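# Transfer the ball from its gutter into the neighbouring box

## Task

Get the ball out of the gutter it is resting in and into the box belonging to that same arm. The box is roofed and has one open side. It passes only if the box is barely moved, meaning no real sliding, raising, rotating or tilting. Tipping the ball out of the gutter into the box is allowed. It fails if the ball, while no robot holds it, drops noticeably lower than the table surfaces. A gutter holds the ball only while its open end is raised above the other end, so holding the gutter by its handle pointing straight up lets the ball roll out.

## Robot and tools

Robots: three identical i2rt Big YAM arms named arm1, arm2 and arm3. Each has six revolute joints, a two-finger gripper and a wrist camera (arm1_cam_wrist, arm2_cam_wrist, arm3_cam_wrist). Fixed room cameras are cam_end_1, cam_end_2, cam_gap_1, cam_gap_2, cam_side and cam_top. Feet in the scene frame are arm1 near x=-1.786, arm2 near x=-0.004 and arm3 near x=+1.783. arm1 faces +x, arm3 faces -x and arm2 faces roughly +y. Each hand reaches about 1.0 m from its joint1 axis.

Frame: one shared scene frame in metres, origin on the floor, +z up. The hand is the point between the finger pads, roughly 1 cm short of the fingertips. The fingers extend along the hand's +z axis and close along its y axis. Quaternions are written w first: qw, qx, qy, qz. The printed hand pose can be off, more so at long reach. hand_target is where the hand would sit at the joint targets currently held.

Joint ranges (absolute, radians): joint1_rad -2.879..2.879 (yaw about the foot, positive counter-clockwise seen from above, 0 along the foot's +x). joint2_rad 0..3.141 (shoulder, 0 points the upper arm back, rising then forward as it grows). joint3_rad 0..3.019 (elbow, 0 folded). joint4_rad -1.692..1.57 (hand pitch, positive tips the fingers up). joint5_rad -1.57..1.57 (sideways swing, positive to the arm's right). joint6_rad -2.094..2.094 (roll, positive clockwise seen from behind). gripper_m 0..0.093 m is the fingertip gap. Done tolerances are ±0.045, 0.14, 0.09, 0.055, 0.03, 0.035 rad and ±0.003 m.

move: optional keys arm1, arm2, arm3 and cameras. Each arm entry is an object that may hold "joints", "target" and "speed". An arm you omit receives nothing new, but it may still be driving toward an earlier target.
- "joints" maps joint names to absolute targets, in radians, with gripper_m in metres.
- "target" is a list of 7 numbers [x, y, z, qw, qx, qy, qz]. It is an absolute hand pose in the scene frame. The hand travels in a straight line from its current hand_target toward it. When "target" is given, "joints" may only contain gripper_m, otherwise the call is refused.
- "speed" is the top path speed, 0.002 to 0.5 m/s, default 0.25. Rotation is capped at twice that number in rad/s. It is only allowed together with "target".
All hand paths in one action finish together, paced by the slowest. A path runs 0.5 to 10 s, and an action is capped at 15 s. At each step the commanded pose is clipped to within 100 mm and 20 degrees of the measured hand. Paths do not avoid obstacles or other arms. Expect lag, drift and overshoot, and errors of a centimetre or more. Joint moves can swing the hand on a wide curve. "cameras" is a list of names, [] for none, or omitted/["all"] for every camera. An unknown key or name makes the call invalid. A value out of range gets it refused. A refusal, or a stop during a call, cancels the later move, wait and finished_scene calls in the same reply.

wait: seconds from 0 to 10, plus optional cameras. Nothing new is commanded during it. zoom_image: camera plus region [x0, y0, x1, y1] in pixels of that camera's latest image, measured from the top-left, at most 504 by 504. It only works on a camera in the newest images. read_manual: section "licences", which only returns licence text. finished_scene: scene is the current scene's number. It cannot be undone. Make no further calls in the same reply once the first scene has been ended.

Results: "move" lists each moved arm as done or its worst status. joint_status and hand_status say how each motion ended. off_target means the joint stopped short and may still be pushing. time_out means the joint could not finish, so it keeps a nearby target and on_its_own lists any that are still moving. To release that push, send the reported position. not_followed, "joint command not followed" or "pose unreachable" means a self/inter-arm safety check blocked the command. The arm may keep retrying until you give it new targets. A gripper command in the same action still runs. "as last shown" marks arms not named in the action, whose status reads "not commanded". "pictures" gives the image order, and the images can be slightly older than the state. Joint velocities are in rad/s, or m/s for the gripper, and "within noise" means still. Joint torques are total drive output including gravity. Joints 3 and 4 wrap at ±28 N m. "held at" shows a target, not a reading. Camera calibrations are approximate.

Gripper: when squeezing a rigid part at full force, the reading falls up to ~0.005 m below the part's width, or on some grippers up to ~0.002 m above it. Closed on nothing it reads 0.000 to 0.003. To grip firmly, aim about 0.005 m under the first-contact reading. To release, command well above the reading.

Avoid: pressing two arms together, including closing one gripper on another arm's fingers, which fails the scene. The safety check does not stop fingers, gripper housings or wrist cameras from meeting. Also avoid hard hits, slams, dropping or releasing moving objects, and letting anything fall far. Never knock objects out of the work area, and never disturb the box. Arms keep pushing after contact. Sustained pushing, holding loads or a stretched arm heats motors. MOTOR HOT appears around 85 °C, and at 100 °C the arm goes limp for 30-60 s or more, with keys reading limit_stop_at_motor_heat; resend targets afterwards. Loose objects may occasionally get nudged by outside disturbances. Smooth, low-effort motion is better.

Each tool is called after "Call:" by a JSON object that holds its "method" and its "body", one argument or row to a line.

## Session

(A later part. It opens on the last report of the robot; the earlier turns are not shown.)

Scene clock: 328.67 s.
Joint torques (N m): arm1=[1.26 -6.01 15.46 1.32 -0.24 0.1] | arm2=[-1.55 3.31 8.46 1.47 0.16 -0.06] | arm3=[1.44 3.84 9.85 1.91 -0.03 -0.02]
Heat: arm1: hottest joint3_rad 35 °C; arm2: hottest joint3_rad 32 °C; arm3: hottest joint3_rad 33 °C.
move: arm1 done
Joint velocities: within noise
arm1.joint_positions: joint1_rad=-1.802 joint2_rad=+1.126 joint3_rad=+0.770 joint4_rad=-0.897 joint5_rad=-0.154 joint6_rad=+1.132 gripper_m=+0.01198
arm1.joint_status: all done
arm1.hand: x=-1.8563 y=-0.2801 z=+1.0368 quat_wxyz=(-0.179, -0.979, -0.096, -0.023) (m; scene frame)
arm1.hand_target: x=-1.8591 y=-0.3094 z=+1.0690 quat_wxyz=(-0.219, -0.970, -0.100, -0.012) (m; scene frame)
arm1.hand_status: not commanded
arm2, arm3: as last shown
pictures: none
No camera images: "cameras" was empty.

Call:
{"method": "move", "body": {
  "arm1": {"joints": {"joint3_rad": 0.88}},
  "cameras": ["arm1_cam_wrist"]
}}

Scene clock: 333.07 s.
Joint torques (N m): arm1=[1.32 -6.48 15.79 1.28 -0.23 0.09] | arm2=[-1.55 3.37 8.46 1.46 0.16 -0.06] | arm3=[1.85 4.19 9.77 1.81 -0.04 -0.06]
Heat: arm1: hottest joint3_rad 36 °C; arm2: hottest joint3_rad 32 °C; arm3: hottest joint3_rad 33 °C.
move: arm1 done
Joint velocities: within noise
arm1.joint_positions: joint1_rad=-1.802 joint2_rad=+1.128 joint3_rad=+0.809 joint4_rad=-0.894 joint5_rad=-0.154 joint6_rad=+1.132 gripper_m=+0.01197
arm1.joint_status: all done
arm1.hand: x=-1.8604 y=-0.2942 z=+1.0539 quat_wxyz=(-0.197, -0.975, -0.097, -0.016) (m; scene frame)
arm1.hand_target: x=-1.8626 y=-0.3218 z=+1.0877 quat_wxyz=(-0.237, -0.966, -0.101, -0.006) (m; scene frame)
arm1.hand_status: not commanded
arm2.joint_positions: joint1_rad=+0.722 joint2_rad=+0.522 joint3_rad=+1.572 joint4_rad=-1.464 joint5_rad=+0.274 joint6_rad=+0.140 gripper_m=+0.09396
arm2.joint_status: not commanded
arm2.hand: x=-0.0720 y=+0.1446 z=+1.4748 quat_wxyz=(-0.291, +0.705, -0.446, -0.468) (m; scene frame)
arm2.hand_target: x=-0.0700 y=+0.1423 z=+1.4837 quat_wxyz=(-0.294, +0.698, -0.445, -0.478) (m; scene frame)
arm2.hand_status: not commanded
arm3.joint_positions: joint1_rad=+0.508 joint2_rad=+0.435 joint3_rad=+1.330 joint4_rad=-1.412 joint5_rad=-0.202 joint6_rad=+0.274 gripper_m=+0.09396
arm3.joint_status: not commanded
arm3.hand: x=+1.6666 y=-0.1568 z=+1.4337 quat_wxyz=(-0.275, -0.846, -0.166, +0.426) (m; scene frame)
arm3.hand_target: x=+1.6692 y=-0.1553 z=+1.4446 quat_wxyz=(-0.279, -0.839, -0.166, +0.436) (m; scene frame)
arm3.hand_status: not commanded
pictures: arm1_cam_wrist
camera_calibration:
arm1_cam_wrist: T_world_to_cam=[[-0.181863, 0.904001, -0.386921, 0.336017], [0.753364, 0.380974, 0.536005, 0.953164], [0.631956, -0.194013, -0.750327, 2.03578], [0, 0, 0, 1]] pos_world=[-1.94349, -0.271924, 1.14661]

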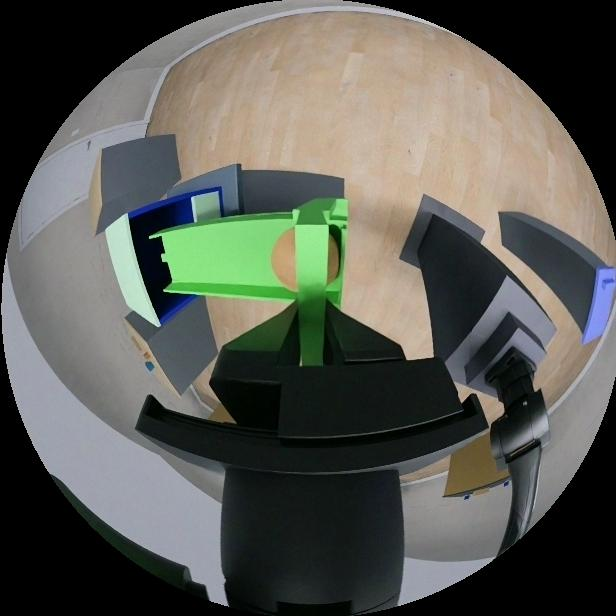

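Call:
{"method": "move", "body": {
  "arm1": {"joints": {"joint1_rad": -1.768, "joint2_rad": 1.2, "joint3_rad": 0.925, "joint4_rad": -0.855}},
  "cameras": []
}}

Scene clock: 342.47 s.
Joint torques (N m): arm1=[1.32 -8 15.58 1.22 -0.2 0.09] | arm2=[-1.61 3.37 8.46 1.46 0.16 -0.06] | arm3=[2.32 3.66 9.77 1.85 -0.05 -0.02]
Heat: arm1: hottest joint3_rad 36 °C; arm2: hottest joint3_rad 32 °C; arm3: hottest joint3_rad 34 °C.
move: arm1 done
Joint velocities: within noise
arm1.joint_positions: joint1_rad=-1.779 joint2_rad=+1.204 joint3_rad=+0.855 joint4_rad=-0.872 joint5_rad=-0.155 joint6_rad=+1.132 gripper_m=+0.01197
arm1.joint_status: all done
arm1.hand: x=-1.8576 y=-0.3181 z=+1.0491 quat_wxyz=(-0.193, -0.975, -0.107, -0.020) (m; scene frame)
arm1.hand_target: x=-1.8592 y=-0.3457 z=+1.0846 quat_wxyz=(-0.236, -0.965, -0.111, -0.009) (m; scene frame)
arm1.hand_status: not commanded
arm2, arm3: as last shown
pictures: none
No camera images: "cameras" was empty.

Call:
{"method": "wait", "body": {
  "seconds": 0.1,
  "cameras": ["arm1_cam_wrist", "cam_end_1"]
}}

Call:
{"method": "zoom_image", "body": {
  "camera": "cam_end_1",
  "region": [485, 195, 615, 275]
}}

Call:
{"method": "zoom_image", "body": {
  "camera": "arm1_cam_wrist",
  "region": [60, 150, 260, 350]
}}

Scene clock: 347.50 s.
Joint torques (N m): arm1=[1.2 -7.94 15.5 1.22 -0.2 0.09] | arm2=[-1.55 3.31 8.46 1.47 0.16 -0.06] | arm3=[2.2 3.37 9.8 1.83 -0.03 -0.02]
Heat: arm1: hottest joint3_rad 37 °C; arm2: hottest joint3_rad 32 °C; arm3: hottest joint3_rad 34 °C.
Joint velocities: within noise
arm1.joint_positions: joint1_rad=-1.779 joint2_rad=+1.204 joint3_rad=+0.855 joint4_rad=-0.872 joint5_rad=-0.155 joint6_rad=+1.132 gripper_m=+0.01197
arm1.joint_status: all done
arm1.hand: x=-1.8576 y=-0.3181 z=+1.0491 quat_wxyz=(-0.193, -0.975, -0.107, -0.020) (m; scene frame)
arm1.hand_target: x=-1.8592 y=-0.3457 z=+1.0846 quat_wxyz=(-0.236, -0.965, -0.111, -0.009) (m; scene frame)
arm1.hand_status: not commanded
arm2.joint_positions: joint1_rad=+0.722 joint2_rad=+0.522 joint3_rad=+1.572 joint4_rad=-1.464 joint5_rad=+0.274 joint6_rad=+0.140 gripper_m=+0.09396
arm2.joint_status: not commanded
arm2.hand: x=-0.0720 y=+0.1446 z=+1.4748 quat_wxyz=(-0.291, +0.705, -0.446, -0.468) (m; scene frame)
arm2.hand_target: x=-0.0700 y=+0.1423 z=+1.4837 quat_wxyz=(-0.294, +0.698, -0.445, -0.478) (m; scene frame)
arm2.hand_status: not commanded
arm3.joint_positions: joint1_rad=+0.508 joint2_rad=+0.435 joint3_rad=+1.330 joint4_rad=-1.412 joint5_rad=-0.202 joint6_rad=+0.274 gripper_m=+0.09396
arm3.joint_status: not commanded
arm3.hand: x=+1.6666 y=-0.1568 z=+1.4337 quat_wxyz=(-0.275, -0.846, -0.166, +0.426) (m; scene frame)
arm3.hand_target: x=+1.6692 y=-0.1553 z=+1.4446 quat_wxyz=(-0.279, -0.839, -0.166, +0.436) (m; scene frame)
arm3.hand_status: not commanded
wait: 0.10 s; at rest from the start
pictures: arm1_cam_wrist, cam_end_1
camera_calibration:
arm1_cam_wrist: T_world_to_cam=[[-0.201132, 0.902508, -0.380821, 0.313493], [0.743157, 0.393863, 0.540915, 0.942658], [0.638172, -0.174214, -0.749924, 2.04315], [0, 0, 0, 1]] pos_world=[-1.94137, -0.298261, 1.1417]

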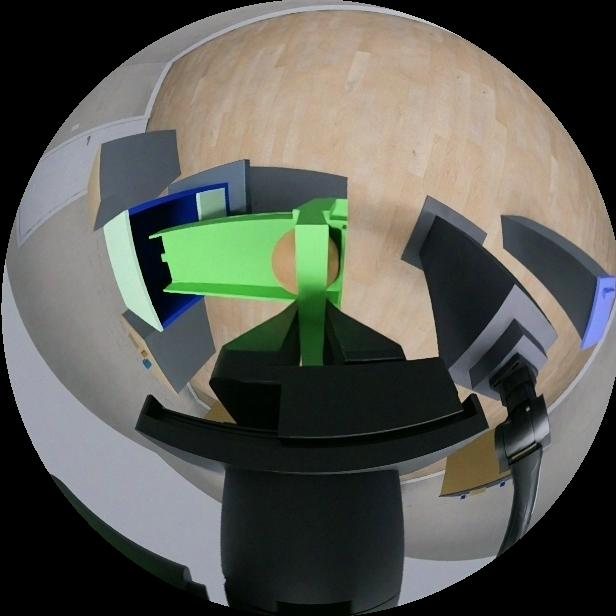

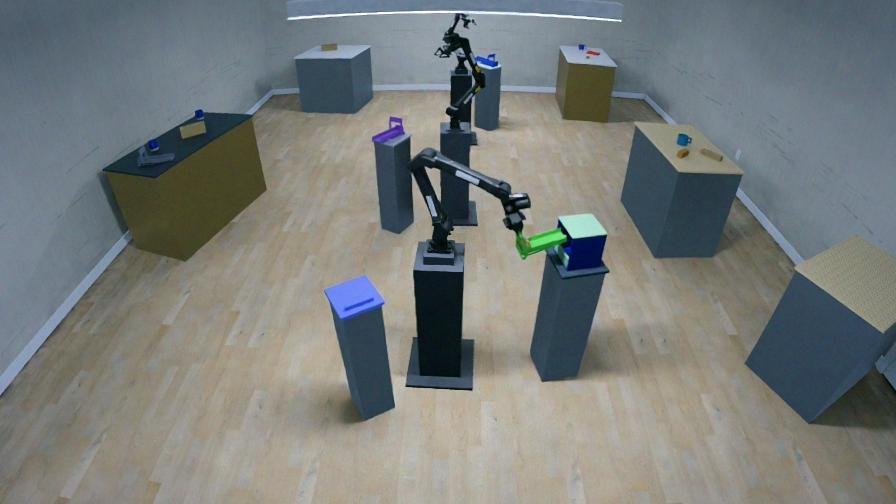

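Scaled by 3.877 from the camera's 896x504 image, which has a finer 1280x720 frame.

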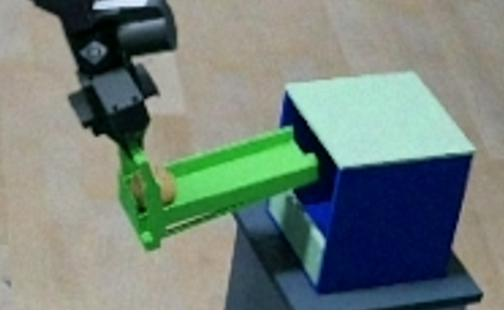

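Scaled by 2.520 from the camera's 616x616 image, which has a finer 880x880 frame.

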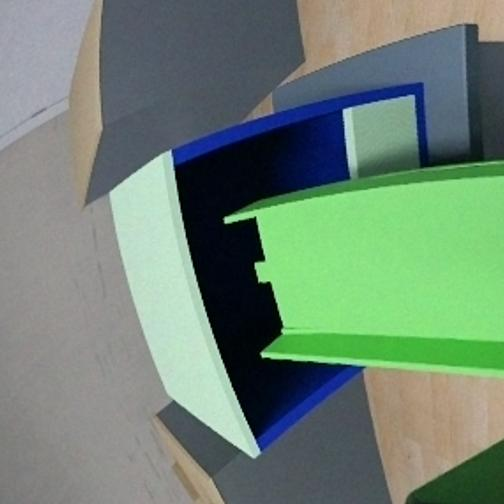

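Call:
{"method": "move", "body": {
  "arm1": {"joints": {"joint1_rad": -1.725, "joint2_rad": 1.32, "joint3_rad": 0.965, "joint4_rad": -0.76, "joint6_rad": 1.2}},
  "cameras": ["arm1_cam_wrist", "cam_end_1"]
}}

Call:
{"method": "zoom_image", "body": {
  "camera": "cam_end_1",
  "region": [485, 195, 615, 275]
}}

Call:
{"method": "zoom_image", "body": {
  "camera": "arm1_cam_wrist",
  "region": [60, 150, 260, 350]
}}

Scene clock: 358.27 s.
Joint torques (N m): arm1=[0.91 -9.99 14.54 1.22 -0.14 0.08] | arm2=[-1.61 3.31 8.46 1.46 0.16 -0.06] | arm3=[1.96 3.31 9.76 1.96 -0.05 0.03]
Heat: arm1: hottest joint3_rad 38 °C; arm2: hottest joint3_rad 32 °C; arm3: hottest joint3_rad 34 °C.
move: arm1 done
Joint velocities: within noise
arm1.joint_positions: joint1_rad=-1.732 joint2_rad=+1.332 joint3_rad=+0.904 joint4_rad=-0.777 joint5_rad=-0.157 joint6_rad=+1.190 gripper_m=+0.01197
arm1.joint_status: all done
arm1.hand: x=-1.8467 y=-0.3615 z=+1.0295 quat_wxyz=(-0.200, -0.974, -0.103, -0.028) (m; scene frame)
arm1.hand_target: x=-1.8486 y=-0.3873 z=+1.0637 quat_wxyz=(-0.242, -0.964, -0.104, -0.018) (m; scene frame)
arm1.hand_status: not commanded
arm2, arm3: as last shown
pictures: arm1_cam_wrist, cam_end_1
camera_calibration:
arm1_cam_wrist: T_world_to_cam=[[-0.188809, 0.898781, -0.395656, 0.384107], [0.73461, 0.396647, 0.550472, 0.937697], [0.651689, -0.186719, -0.735144, 2.01917], [0, 0, 0, 1]] pos_world=[-1.93219, -0.340144, 1.12018]

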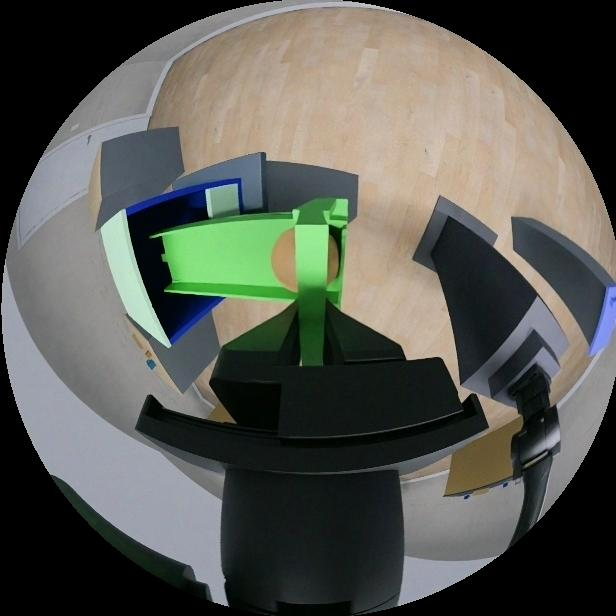

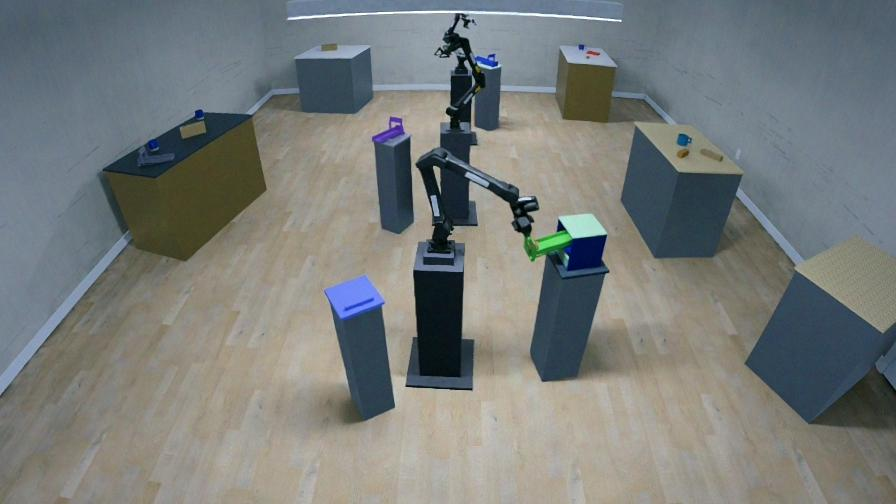

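Scaled by 3.877 from the camera's 896x504 image, which has a finer 1280x720 frame.

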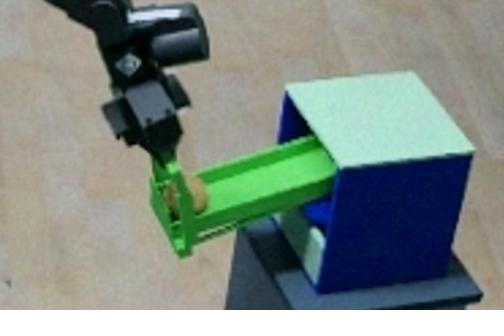

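Scaled by 2.520 from the camera's 616x616 image, which has a finer 880x880 frame.

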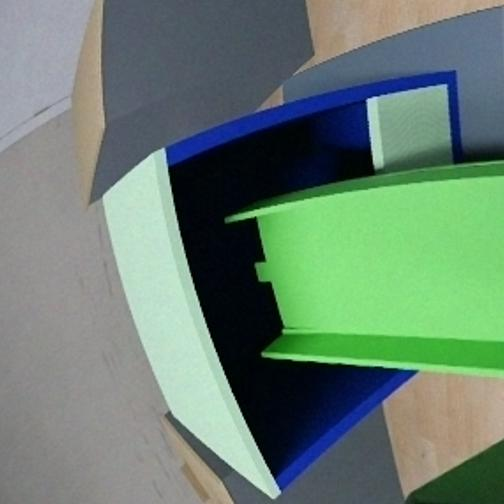

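Call:
{"method": "move", "body": {
  "arm1": {"joints": {"joint2_rad": 1.345, "joint3_rad": 1.012, "joint4_rad": -0.86}},
  "cameras": []
}}

Call:
{"method": "move", "body": {
  "arm1": {"joints": {"joint2_rad": 1.36, "joint3_rad": 1.056, "joint4_rad": -0.935}},
  "cameras": ["cam_end_1", "arm1_cam_wrist"]
}}

Call:
{"method": "zoom_image", "body": {
  "camera": "cam_end_1",
  "region": [485, 195, 615, 275]
}}

Scene clock: 382.90 s.
Joint torques (N m): arm1=[0.91 -9.23 15.54 0.24 -0.14 0.1] | arm2=[-1.55 3.37 8.46 1.46 0.16 -0.06] | arm3=[2.2 2.67 9.88 1.87 -0.12 -0.04]
Heat: arm1: hottest joint3_rad 38 °C; arm2: hottest joint3_rad 32 °C; arm3: hottest joint3_rad 34 °C.
move: arm1 done
Joint velocities: within noise
arm1.joint_positions: joint1_rad=-1.732 joint2_rad=+1.340 joint3_rad=+0.939 joint4_rad=-0.853 joint5_rad=-0.157 joint6_rad=+1.191 gripper_m=+0.01198
arm1.joint_status: all done
arm1.hand: x=-1.8459 y=-0.3572 z=+1.0351 quat_wxyz=(-0.177, -0.978, -0.101, -0.035) (m; scene frame)
arm1.hand_target: x=-1.8477 y=-0.3824 z=+1.0647 quat_wxyz=(-0.206, -0.973, -0.102, -0.029) (m; scene frame)
arm1.hand_status: not commanded
arm2, arm3: as last shown
pictures: none
No camera images: "cameras" was empty.

Scene clock: 383.70 s.
Joint torques (N m): arm1=[0.97 -9.64 15.47 0.14 -0.14 0.09] | arm2=[-1.61 3.37 8.44 1.46 0.16 -0.06] | arm3=[1.67 3.31 9.73 1.94 -0.03 -0.07]
Heat: arm1: hottest joint3_rad 38 °C; arm2: hottest joint3_rad 32 °C; arm3: hottest joint3_rad 34 °C.
move: arm1 done
Joint velocities: within noise
arm1.joint_positions: joint1_rad=-1.732 joint2_rad=+1.357 joint3_rad=+0.983 joint4_rad=-0.928 joint5_rad=-0.157 joint6_rad=+1.191 gripper_m=+0.01198
arm1.joint_status: all done
arm1.hand: x=-1.8458 y=-0.3565 z=+1.0416 quat_wxyz=(-0.155, -0.982, -0.100, -0.042) (m; scene frame)
arm1.hand_target: x=-1.8475 y=-0.3808 z=+1.0712 quat_wxyz=(-0.184, -0.977, -0.101, -0.036) (m; scene frame)
arm1.hand_status: not commanded
arm2, arm3: as last shown
pictures: arm1_cam_wrist, cam_end_1
camera_calibration:
arm1_cam_wrist: T_world_to_cam=[[-0.182588, 0.932314, -0.312173, 0.321042], [0.723324, 0.342432, 0.599618, 0.83707], [0.665931, -0.116319, -0.736889, 2.08168], [0, 0, 0, 1]] pos_world=[-1.93311, -0.343814, 1.13226]

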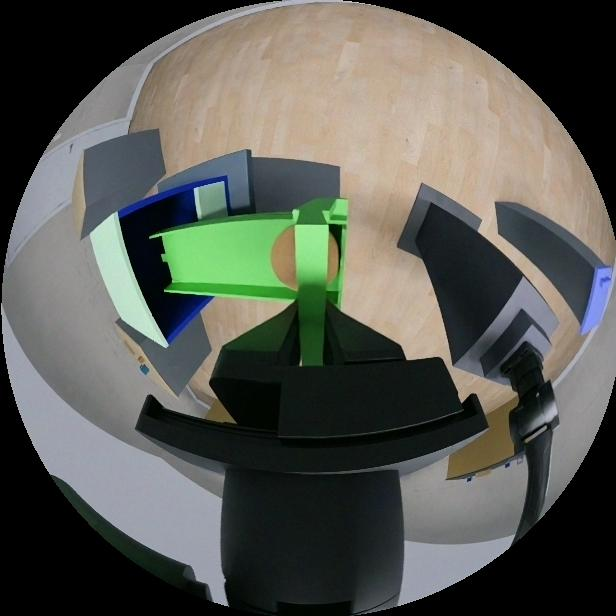

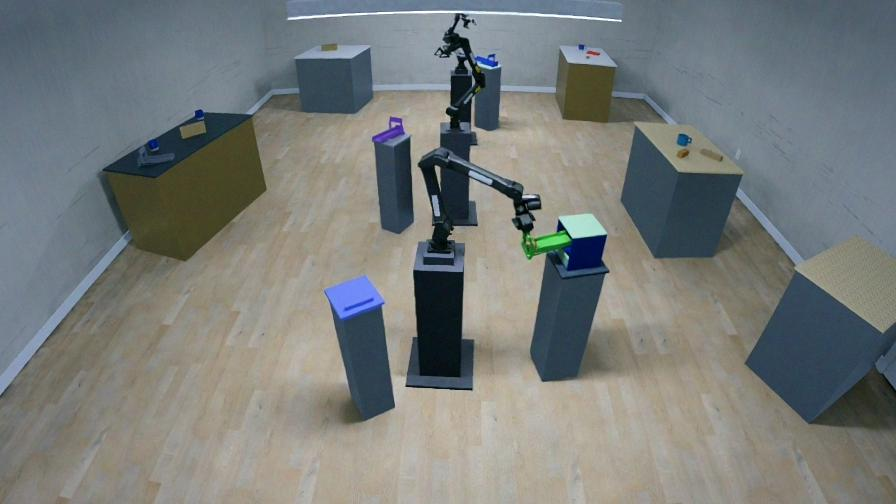

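Scaled by 3.877 from the camera's 896x504 image, which has a finer 1280x720 frame.

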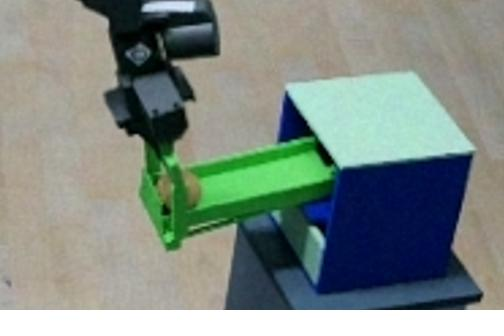

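Call:
{"method": "move", "body": {
  "arm1": {"joints": {"joint1_rad": -1.713, "joint2_rad": 1.376, "joint3_rad": 1.11, "joint4_rad": -1.004, "joint5_rad": -0.105, "joint6_rad": 1.2}},
  "cameras": []
}}

Call:
{"method": "move", "body": {
  "arm1": {"joints": {"joint1_rad": -1.703, "joint2_rad": 1.39, "joint3_rad": 1.154, "joint4_rad": -1.079, "joint5_rad": -0.087, "joint6_rad": 1.205}},
  "cameras": ["cam_end_1", "arm1_cam_wrist"]
}}

Call:
{"method": "zoom_image", "body": {
  "camera": "cam_end_1",
  "region": [485, 195, 615, 275]
}}

Call:
{"method": "zoom_image", "body": {
  "camera": "arm1_cam_wrist",
  "region": [60, 150, 260, 350]
}}

Scene clock: 398.03 s.
Joint torques (N m): arm1=[1.55 -9.99 15.38 0.1 0.08 0.1] | arm2=[-1.55 3.31 8.46 1.47 0.16 -0.06] | arm3=[1.73 3.31 9.89 1.62 -0.06 0.01]
Heat: arm1: hottest joint3_rad 39 °C; arm2: hottest joint3_rad 32 °C; arm3: hottest joint3_rad 34 °C.
move: arm1 done
Joint velocities: within noise
arm1.joint_positions: joint1_rad=-1.728 joint2_rad=+1.373 joint3_rad=+1.040 joint4_rad=-0.997 joint5_rad=-0.107 joint6_rad=+1.191 gripper_m=+0.01199
arm1.joint_status: all done
arm1.hand: x=-1.8536 y=-0.3601 z=+1.0535 quat_wxyz=(-0.135, -0.986, -0.098, -0.023) (m; scene frame)
arm1.hand_target: x=-1.8521 y=-0.3832 z=+1.0819 quat_wxyz=(-0.163, -0.981, -0.102, -0.015) (m; scene frame)
arm1.hand_status: not commanded
arm2, arm3: as last shown
pictures: none
No camera images: "cameras" was empty.

Scene clock: 398.73 s.
Joint torques (N m): arm1=[1.38 -10.11 15.54 0.01 0.1 0.1] | arm2=[-1.61 3.37 8.46 1.46 0.16 -0.06] | arm3=[2.14 3.55 9.94 1.76 -0.04 -0.04]
Heat: arm1: hottest joint3_rad 39 °C; arm2: hottest joint3_rad 32 °C; arm3: hottest joint3_rad 34 °C.
move: arm1 done
Joint velocities: within noise
arm1.joint_positions: joint1_rad=-1.716 joint2_rad=+1.386 joint3_rad=+1.081 joint4_rad=-1.071 joint5_rad=-0.089 joint6_rad=+1.195 gripper_m=+0.01199
arm1.joint_status: all done
arm1.hand: x=-1.8513 y=-0.3575 z=+1.0610 quat_wxyz=(-0.110, -0.989, -0.100, -0.022) (m; scene frame)
arm1.hand_target: x=-1.8504 y=-0.3809 z=+1.0895 quat_wxyz=(-0.139, -0.985, -0.102, -0.014) (m; scene frame)
arm1.hand_status: not commanded
arm2, arm3: as last shown
pictures: arm1_cam_wrist, cam_end_1
camera_calibration:
arm1_cam_wrist: T_world_to_cam=[[-0.192749, 0.955833, -0.22188, 0.220803], [0.754292, 0.288956, 0.589532, 0.878617], [0.627608, -0.0537306, -0.776673, 2.09319], [0, 0, 0, 1]] pos_world=[-1.93388, -0.352465, 1.15674]

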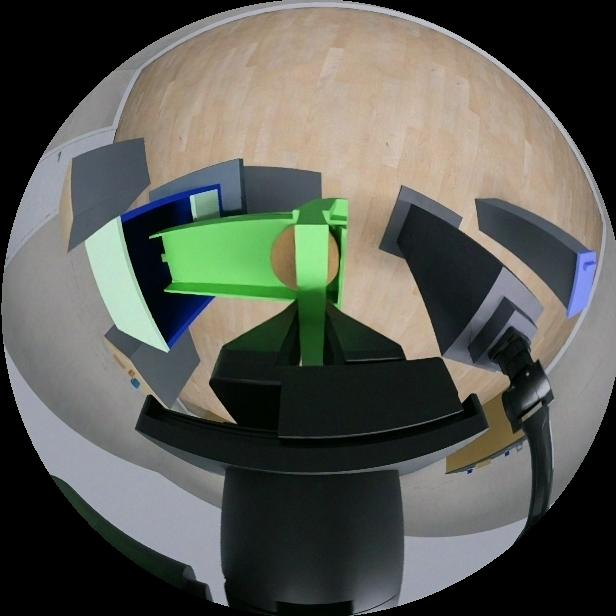

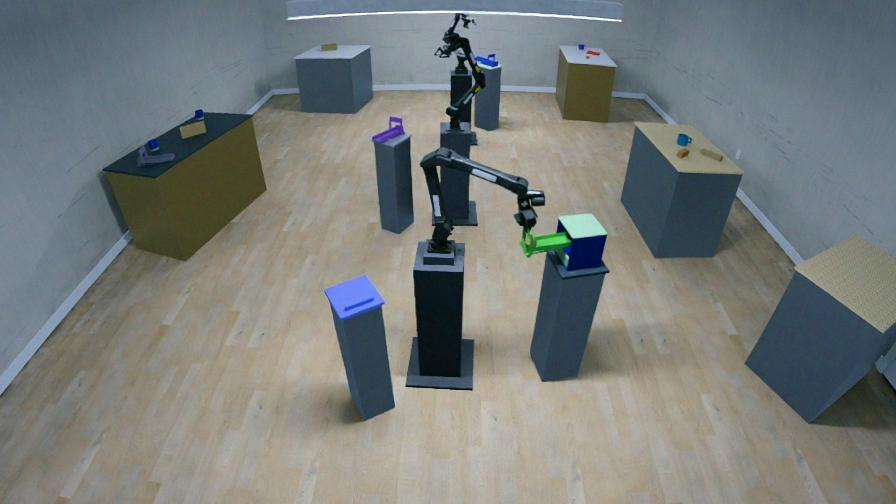

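Scaled by 3.877 from the camera's 896x504 image, which has a finer 1280x720 frame.

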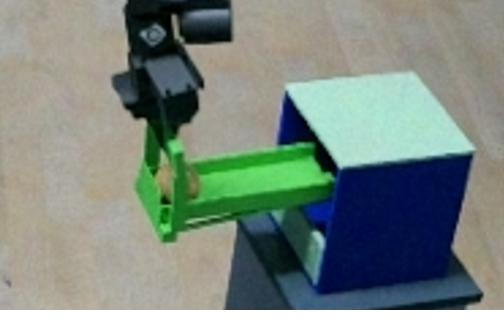

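Scaled by 2.520 from the camera's 616x616 image, which has a finer 880x880 frame.

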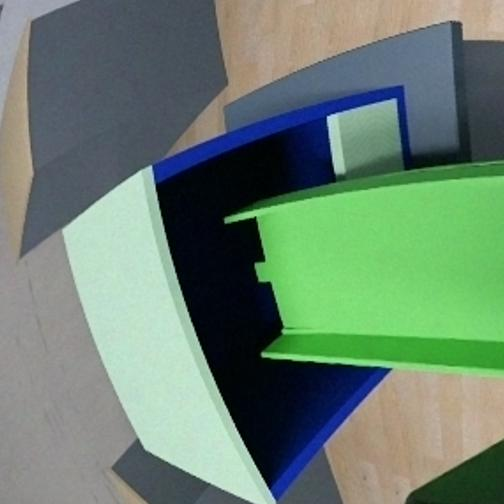

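Call:
{"method": "move", "body": {
  "arm1": {"joints": {"joint1_rad": -1.688, "joint2_rad": 1.407, "joint3_rad": 1.2, "joint4_rad": -1.155, "joint5_rad": -0.07, "joint6_rad": 1.212}},
  "cameras": []
}}

Call:
{"method": "move", "body": {
  "arm1": {"joints": {"joint1_rad": -1.675, "joint2_rad": 1.454, "joint3_rad": 1.28, "joint4_rad": -1.247, "joint5_rad": -0.05, "joint6_rad": 1.225}},
  "cameras": []
}}

Call:
{"method": "move", "body": {
  "arm1": {"joints": {"joint1_rad": -1.662, "joint2_rad": 1.502, "joint3_rad": 1.362, "joint4_rad": -1.34, "joint5_rad": -0.025, "joint6_rad": 1.236}},
  "cameras": ["cam_end_1", "arm1_cam_wrist"]
}}

Call:
{"method": "zoom_image", "body": {
  "camera": "cam_end_1",
  "region": [485, 195, 615, 275]
}}

Call:
{"method": "zoom_image", "body": {
  "camera": "arm1_cam_wrist",
  "region": [60, 150, 260, 350]
}}

Scene clock: 410.83 s.
Joint torques (N m): arm1=[1.32 -10.4 15.5 -0.1 0.09 0.11] | arm2=[-1.61 3.31 8.46 1.46 0.16 -0.06] | arm3=[1.73 3.37 9.91 1.74 -0.04 -0.03]
Heat: arm1: hottest joint3_rad 42 °C; arm2: hottest joint3_rad 32 °C; arm3: hottest joint3_rad 34 °C.
move: arm1 done
Joint velocities: arm1=[0.005 -0.005 0.002 -0.007 0.022 -0.154 0] | arm2=[within noise] | arm3=[within noise]
arm1.joint_positions: joint1_rad=-1.700 joint2_rad=+1.402 joint3_rad=+1.128 joint4_rad=-1.147 joint5_rad=-0.072 joint6_rad=+1.203 gripper_m=+0.01200
arm1.joint_status: all done
arm1.hand: x=-1.8472 y=-0.3566 z=+1.0699 quat_wxyz=(-0.086, -0.991, -0.103, -0.021) (m; scene frame)
arm1.hand_target: x=-1.8462 y=-0.3789 z=+1.0975 quat_wxyz=(-0.114, -0.988, -0.105, -0.013) (m; scene frame)
arm1.hand_status: not commanded
arm2, arm3: as last shown
pictures: none
No camera images: "cameras" was empty.

Scene clock: 411.70 s.
Joint torques (N m): arm1=[1.44 -11.63 15.38 -0.23 0.12 0.11] | arm2=[-1.61 3.37 8.46 1.46 0.16 -0.06] | arm3=[2.14 4.13 9.73 1.83 -0.07 -0.06]
Heat: arm1: hottest joint3_rad 42 °C; arm2: hottest joint3_rad 32 °C; arm3: hottest joint3_rad 34 °C.
move: arm1 done
Joint velocities: within noise
arm1.joint_positions: joint1_rad=-1.688 joint2_rad=+1.453 joint3_rad=+1.210 joint4_rad=-1.238 joint5_rad=-0.052 joint6_rad=+1.215 gripper_m=+0.01201
arm1.joint_status: all done
arm1.hand: x=-1.8469 y=-0.3641 z=+1.0786 quat_wxyz=(-0.054, -0.993, -0.102, -0.020) (m; scene frame)
arm1.hand_target: x=-1.8449 y=-0.3852 z=+1.1066 quat_wxyz=(-0.083, -0.991, -0.104, -0.012) (m; scene frame)
arm1.hand_status: not commanded
arm2, arm3: as last shown
pictures: none
No camera images: "cameras" was empty.

Scene clock: 412.47 s.
Joint torques (N m): arm1=[1.38 -12.57 15.31 -0.39 0.12 0.12] | arm2=[-1.61 3.31 8.43 1.47 0.16 -0.06] | arm3=[2.32 3.25 9.8 1.95 -0.05 0.01]
Heat: arm1: hottest joint3_rad 42 °C; arm2: hottest joint3_rad 32 °C; arm3: hottest joint3_rad 34 °C.
move: arm1 done
Joint velocities: within noise
arm1.joint_positions: joint1_rad=-1.675 joint2_rad=+1.501 joint3_rad=+1.292 joint4_rad=-1.330 joint5_rad=-0.027 joint6_rad=+1.227 gripper_m=+0.01201
arm1.joint_status: all done
arm1.hand: x=-1.8466 y=-0.3713 z=+1.0892 quat_wxyz=(-0.023, -0.994, -0.102, -0.015) (m; scene frame)
arm1.hand_target: x=-1.8441 y=-0.3912 z=+1.1158 quat_wxyz=(-0.051, -0.993, -0.104, -0.008) (m; scene frame)
arm1.hand_status: not commanded
arm2.joint_positions: joint1_rad=+0.722 joint2_rad=+0.522 joint3_rad=+1.572 joint4_rad=-1.464 joint5_rad=+0.274 joint6_rad=+0.140 gripper_m=+0.09396
arm2.joint_status: not commanded
arm2.hand: x=-0.0720 y=+0.1446 z=+1.4748 quat_wxyz=(-0.291, +0.705, -0.446, -0.468) (m; scene frame)
arm2.hand_target: x=-0.0700 y=+0.1423 z=+1.4837 quat_wxyz=(-0.294, +0.698, -0.445, -0.478) (m; scene frame)
arm2.hand_status: not commanded
arm3.joint_positions: joint1_rad=+0.508 joint2_rad=+0.435 joint3_rad=+1.330 joint4_rad=-1.412 joint5_rad=-0.202 joint6_rad=+0.274 gripper_m=+0.09396
arm3.joint_status: not commanded
arm3.hand: x=+1.6666 y=-0.1568 z=+1.4337 quat_wxyz=(-0.275, -0.846, -0.166, +0.426) (m; scene frame)
arm3.hand_target: x=+1.6692 y=-0.1553 z=+1.4446 quat_wxyz=(-0.279, -0.839, -0.166, +0.436) (m; scene frame)
arm3.hand_status: not commanded
pictures: arm1_cam_wrist, cam_end_1
camera_calibration:
arm1_cam_wrist: T_world_to_cam=[[-0.20163, 0.978226, -0.0491888, 0.045048], [0.771872, 0.189611, 0.606845, 0.839159], [0.602958, 0.0843908, -0.793297, 2.13516], [0, 0, 0, 1]] pos_world=[-1.92605, -0.383369, 1.18679]

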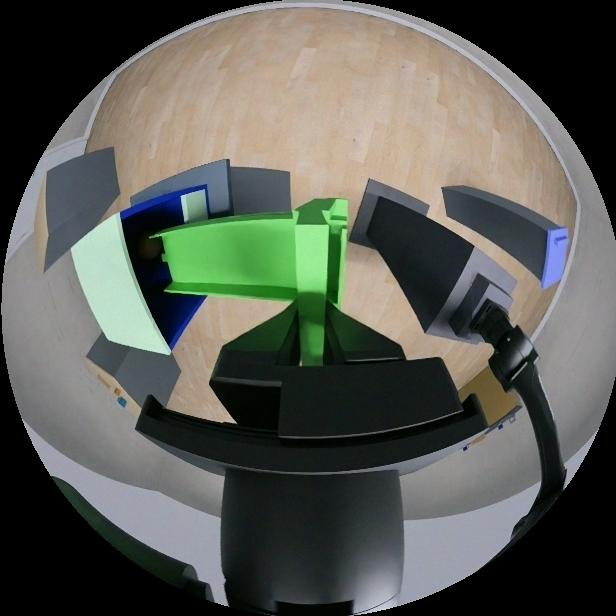

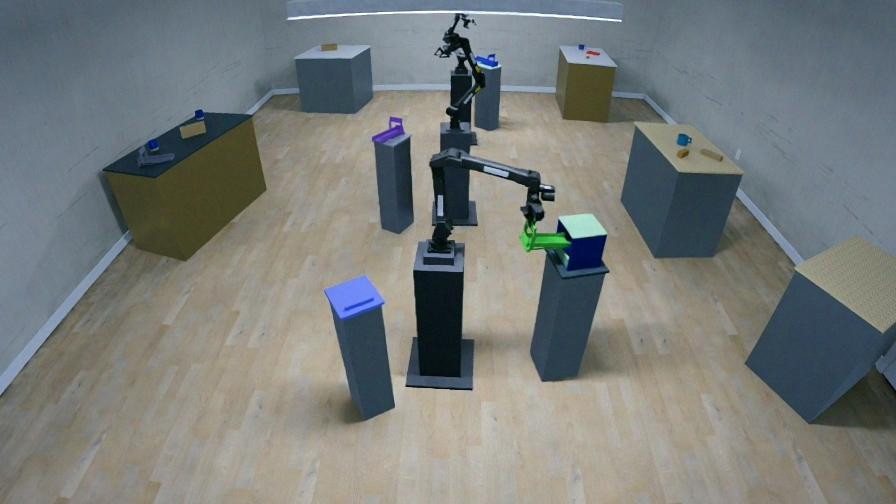

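Scaled by 3.877 from the camera's 896x504 image, which has a finer 1280x720 frame.

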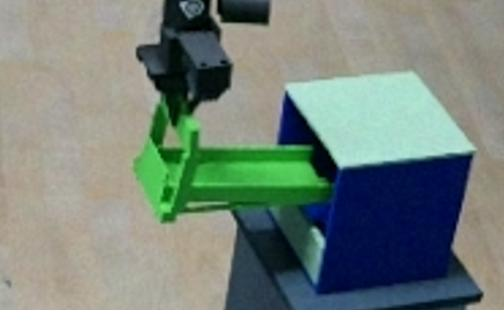

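Scaled by 2.520 from the camera's 616x616 image, which has a finer 880x880 frame.

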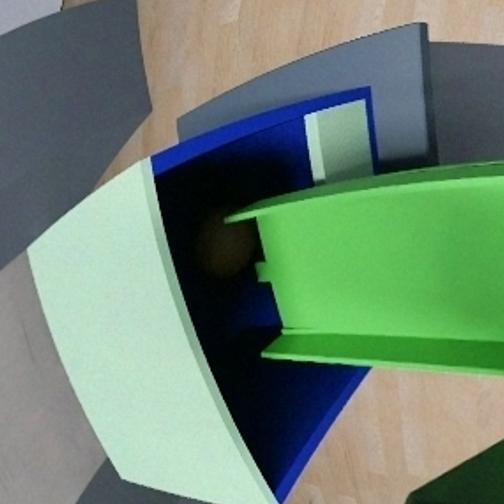

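Call:
{"method": "move", "body": {
  "arm1": {"joints": {"joint1_rad": -1.695, "joint2_rad": 1.44, "joint3_rad": 1.22, "joint4_rad": -1.315, "joint6_rad": 1.205}},
  "cameras": ["cam_end_1", "arm1_cam_wrist"]
}}

Call:
{"method": "zoom_image", "body": {
  "camera": "cam_end_1",
  "region": [485, 195, 615, 275]
}}

Call:
{"method": "zoom_image", "body": {
  "camera": "arm1_cam_wrist",
  "region": [60, 150, 260, 350]
}}

Scene clock: 424.53 s.
Joint torques (N m): arm1=[-0.56 -11.22 9.28 0.35 0.11 -0.05] | arm2=[-1.55 3.31 8.46 1.47 0.16 -0.06] | arm3=[2.08 3.9 9.77 2.03 -0.04 0]
Heat: arm1: hottest joint3_rad 41 °C; arm2: hottest joint3_rad 32 °C; arm3: hottest joint3_rad 34 °C.
move: arm1 done
Joint velocities: within noise
arm1.joint_positions: joint1_rad=-1.681 joint2_rad=+1.440 joint3_rad=+1.226 joint4_rad=-1.324 joint5_rad=-0.027 joint6_rad=+1.215 gripper_m=+0.01201
arm1.joint_status: all done
arm1.hand: x=-1.8461 y=-0.3475 z=+1.0888 quat_wxyz=(-0.024, -0.994, -0.105, -0.015) (m; scene frame)
arm1.hand_target: x=-1.8520 y=-0.3469 z=+1.0865 quat_wxyz=(-0.025, -0.994, -0.103, -0.013) (m; scene frame)
arm1.hand_status: not commanded
arm2, arm3: as last shown
pictures: arm1_cam_wrist, cam_end_1
camera_calibration:
arm1_cam_wrist: T_world_to_cam=[[-0.206605, 0.977176, -0.049408, 0.0124566], [0.771176, 0.193713, 0.606434, 0.835118], [0.602164, 0.0871901, -0.793597, 2.13247], [0, 0, 0, 1]] pos_world=[-1.92555, -0.359876, 1.1865]

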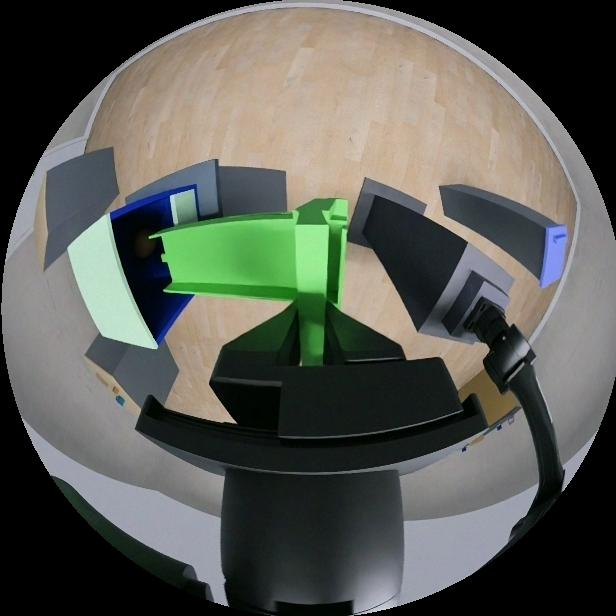

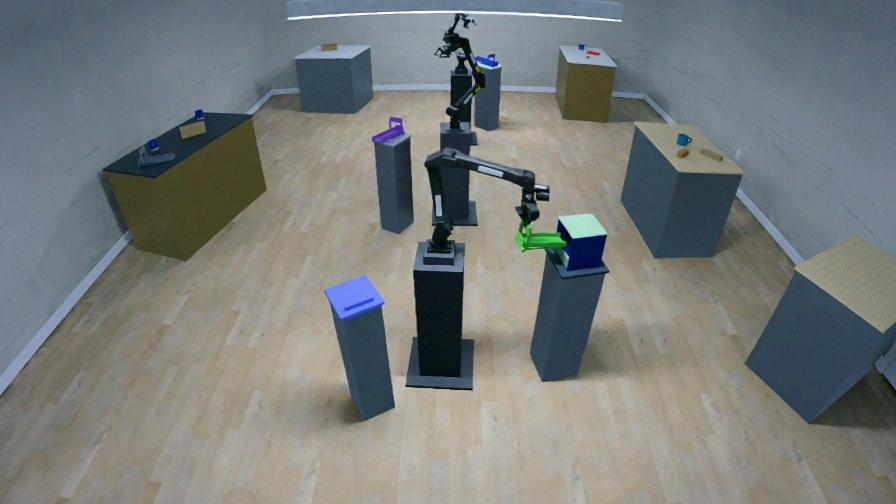

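Scaled by 3.877 from the camera's 896x504 image, which has a finer 1280x720 frame.

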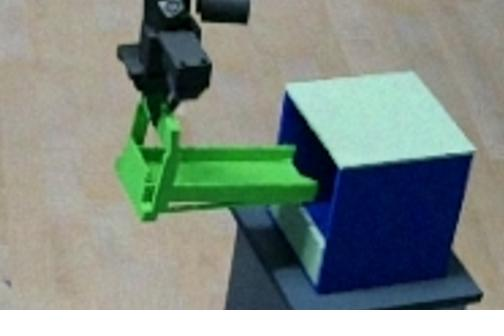

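Scaled by 2.520 from the camera's 616x616 image, which has a finer 880x880 frame.

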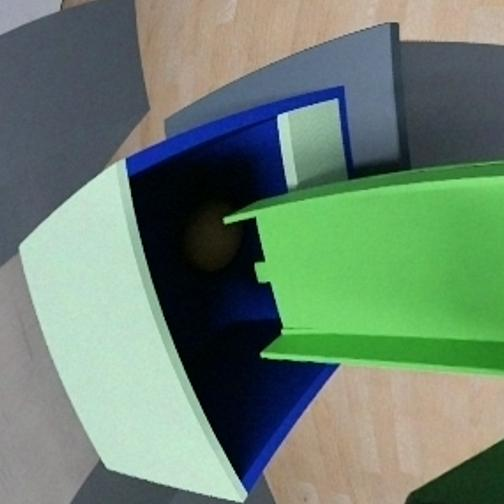

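Call:
{"method": "move", "body": {
  "arm1": {"joints": {"joint1_rad": -1.72, "joint2_rad": 1.36, "joint3_rad": 1.146, "joint4_rad": -1.3, "joint6_rad": 1.185}},
  "cameras": []
}}

Call:
{"method": "move", "body": {
  "arm1": {"joints": {"joint1_rad": -1.745, "joint2_rad": 1.28, "joint3_rad": 1.07, "joint4_rad": -1.27, "joint6_rad": 1.165}},
  "cameras": ["cam_end_1", "arm1_cam_wrist"]
}}

Call:
{"method": "zoom_image", "body": {
  "camera": "cam_end_1",
  "region": [485, 195, 615, 275]
}}

Call:
{"method": "zoom_image", "body": {
  "camera": "arm1_cam_wrist",
  "region": [60, 150, 260, 350]
}}

Scene clock: 431.50 s.
Joint torques (N m): arm1=[-0.09 -10.7 9.87 0.35 0.12 -0.06] | arm2=[-1.55 3.37 8.46 1.46 0.16 -0.06] | arm3=[2.55 3.9 9.81 1.74 -0.05 -0.05]
Heat: arm1: hottest joint3_rad 40 °C; arm2: hottest joint3_rad 32 °C; arm3: hottest joint3_rad 34 °C.
move: arm1 done
Joint velocities: within noise
arm1.joint_positions: joint1_rad=-1.711 joint2_rad=+1.367 joint3_rad=+1.147 joint4_rad=-1.308 joint5_rad=-0.027 joint6_rad=+1.195 gripper_m=+0.01201
arm1.joint_status: all done
arm1.hand: x=-1.8539 y=-0.3200 z=+1.0866 quat_wxyz=(-0.029, -0.995, -0.100, -0.013) (m; scene frame)
arm1.hand_target: x=-1.8578 y=-0.3205 z=+1.0886 quat_wxyz=(-0.035, -0.994, -0.100, -0.010) (m; scene frame)
arm1.hand_status: not commanded
arm2, arm3: as last shown
pictures: none
No camera images: "cameras" was empty.

Scene clock: 432.30 s.
Joint torques (N m): arm1=[-0.26 -9 9.77 0.54 0.12 -0.06] | arm2=[-1.61 3.37 8.46 1.46 0.16 -0.06] | arm3=[2.02 4.07 9.85 1.73 -0.02 -0.01]
Heat: arm1: hottest joint3_rad 40 °C; arm2: hottest joint3_rad 32 °C; arm3: hottest joint3_rad 34 °C.
move: arm1 done
Joint velocities: within noise
arm1.joint_positions: joint1_rad=-1.735 joint2_rad=+1.284 joint3_rad=+1.073 joint4_rad=-1.281 joint5_rad=-0.027 joint6_rad=+1.174 gripper_m=+0.01201
arm1.joint_status: all done
arm1.hand: x=-1.8587 y=-0.2966 z=+1.0880 quat_wxyz=(-0.046, -0.994, -0.098, -0.007) (m; scene frame)
arm1.hand_target: x=-1.8630 y=-0.2973 z=+1.0886 quat_wxyz=(-0.052, -0.994, -0.098, -0.004) (m; scene frame)
arm1.hand_status: not commanded
arm2, arm3: as last shown
pictures: arm1_cam_wrist, cam_end_1
camera_calibration:
arm1_cam_wrist: T_world_to_cam=[[-0.193879, 0.976681, -0.0922214, 0.0302266], [0.780114, 0.21049, 0.589165, 0.875836], [0.594838, 0.0422836, -0.802733, 2.118], [0, 0, 0, 1]] pos_world=[-1.93726, -0.303433, 1.18696]

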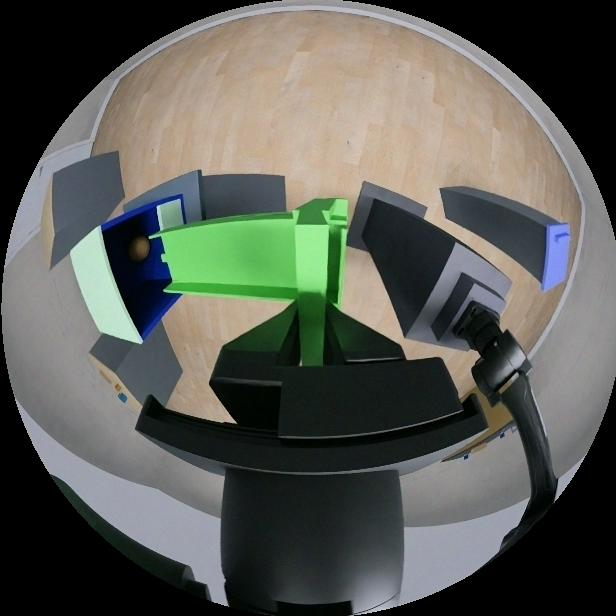

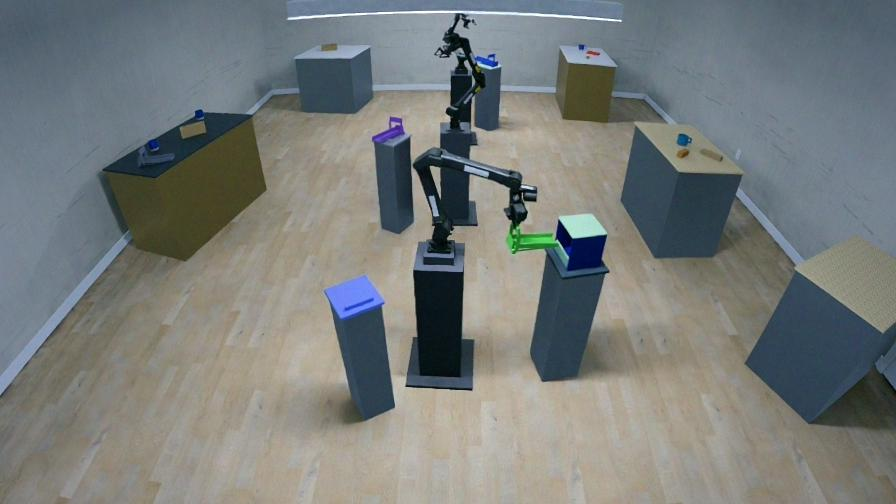

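Scaled by 3.877 from the camera's 896x504 image, which has a finer 1280x720 frame.

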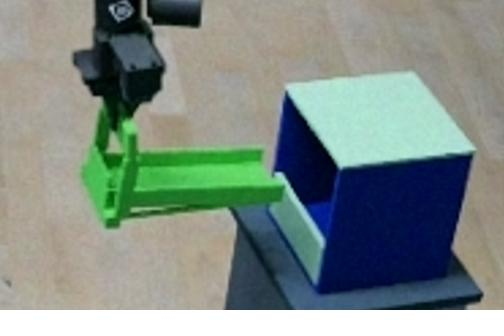

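Scaled by 2.520 from the camera's 616x616 image, which has a finer 880x880 frame.

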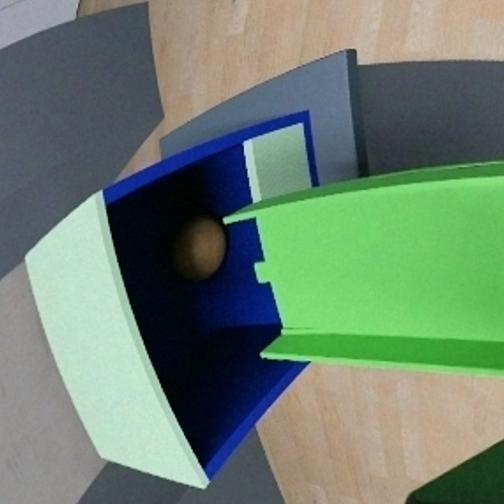

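Call:
{"method": "move", "body": {
  "arm1": {"joints": {"joint1_rad": -1.8, "joint2_rad": 1.14, "joint3_rad": 0.96, "joint4_rad": -1.2, "joint6_rad": 1.12}},
  "cameras": ["cam_end_1", "arm1_cam_wrist", "cam_top"]
}}

Call:
{"method": "zoom_image", "body": {
  "camera": "arm1_cam_wrist",
  "region": [60, 150, 260, 350]
}}

Call:
{"method": "zoom_image", "body": {
  "camera": "cam_end_1",
  "region": [300, 195, 615, 345]
}}

Scene clock: 439.13 s.
Joint torques (N m): arm1=[0.15 -6.36 10.17 0.87 0.05 -0.04] | arm2=[-1.55 3.31 8.46 1.46 0.16 -0.06] | arm3=[1.67 3.84 9.95 1.68 -0.05 -0.03]
Heat: arm1: hottest joint3_rad 40 °C; arm2: hottest joint3_rad 32 °C; arm3: hottest joint3_rad 34 °C.
move: arm1 done
Joint velocities: within noise
arm1.joint_positions: joint1_rad=-1.796 joint2_rad=+1.137 joint3_rad=+0.961 joint4_rad=-1.215 joint5_rad=-0.025 joint6_rad=+1.130 gripper_m=+0.01199
arm1.joint_status: all done
arm1.hand: x=-1.8740 y=-0.2641 z=+1.0935 quat_wxyz=(-0.093, -0.992, -0.090, +0.013) (m; scene frame)
arm1.hand_target: x=-1.8763 y=-0.2673 z=+1.0928 quat_wxyz=(-0.098, -0.991, -0.093, +0.016) (m; scene frame)
arm1.hand_status: not commanded
arm2, arm3: as last shown
pictures: arm1_cam_wrist, cam_end_1, cam_top
camera_calibration:
arm1_cam_wrist: T_world_to_cam=[[-0.180177, 0.966825, -0.181067, 0.116241], [0.801701, 0.250998, 0.542471, 0.979875], [0.569923, -0.0474211, -0.820329, 2.07894], [0, 0, 0, 1]] pos_world=[-1.94946, -0.259746, 1.19491]

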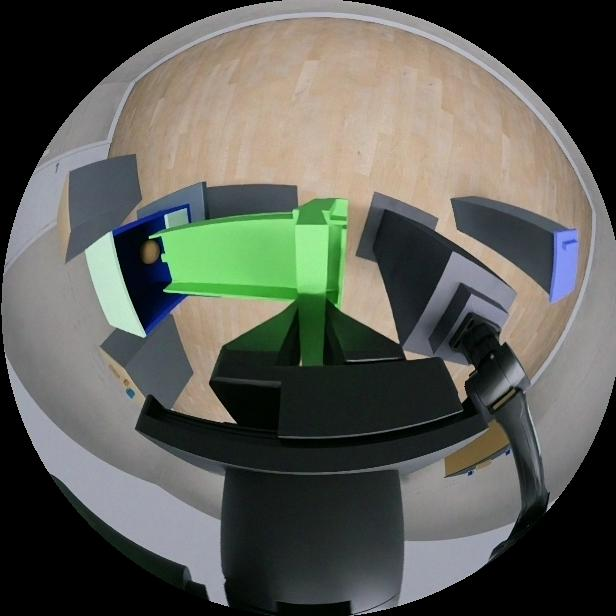

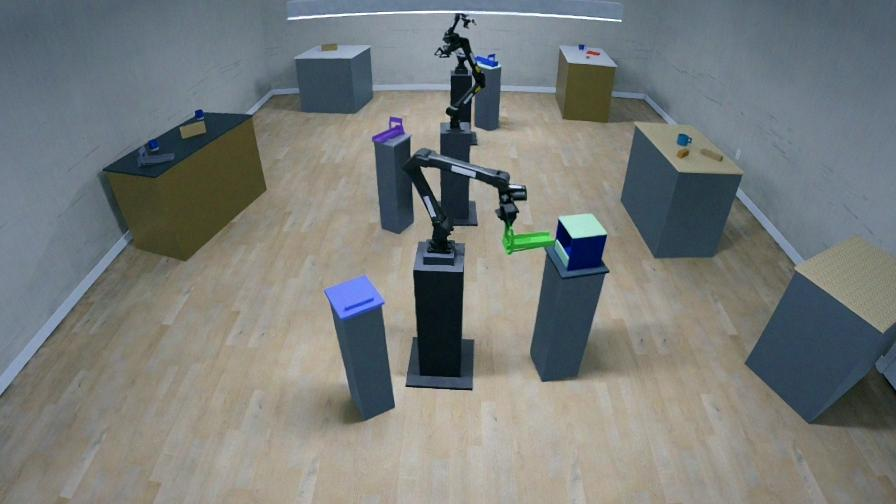

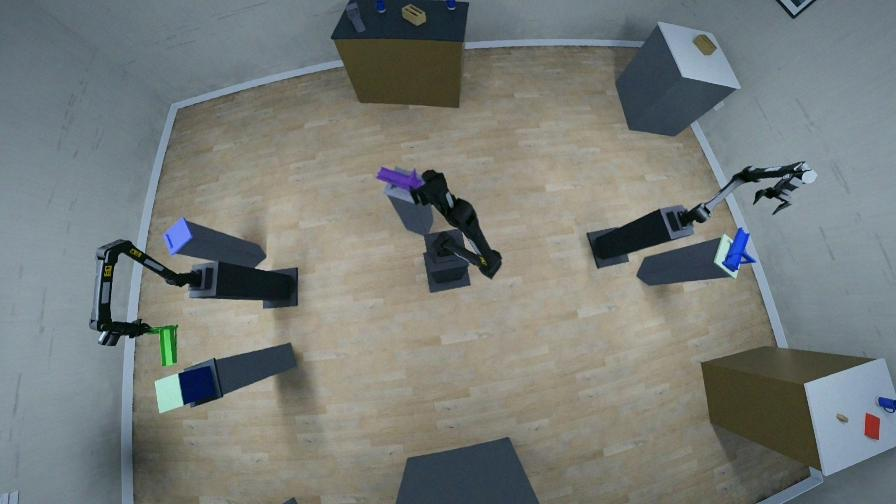

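Scaled by 2.520 from the camera's 616x616 image, which has a finer 880x880 frame.

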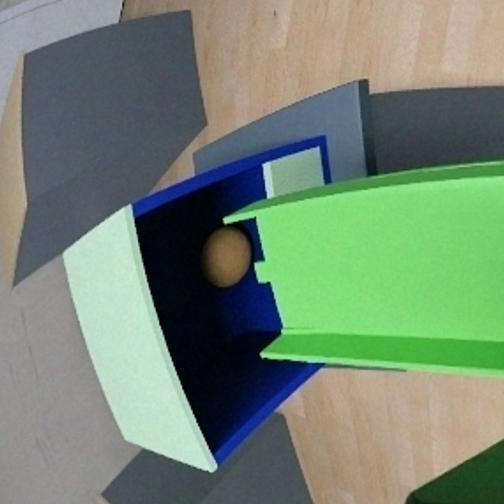

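Scaled by 1.600 from the camera's 896x504 image, which has a finer 1280x720 frame.

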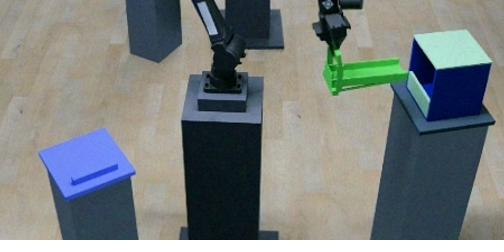

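Call:
{"method": "finished_scene", "body": {
  "scene": 2
}}

The scene is finished: the task was done.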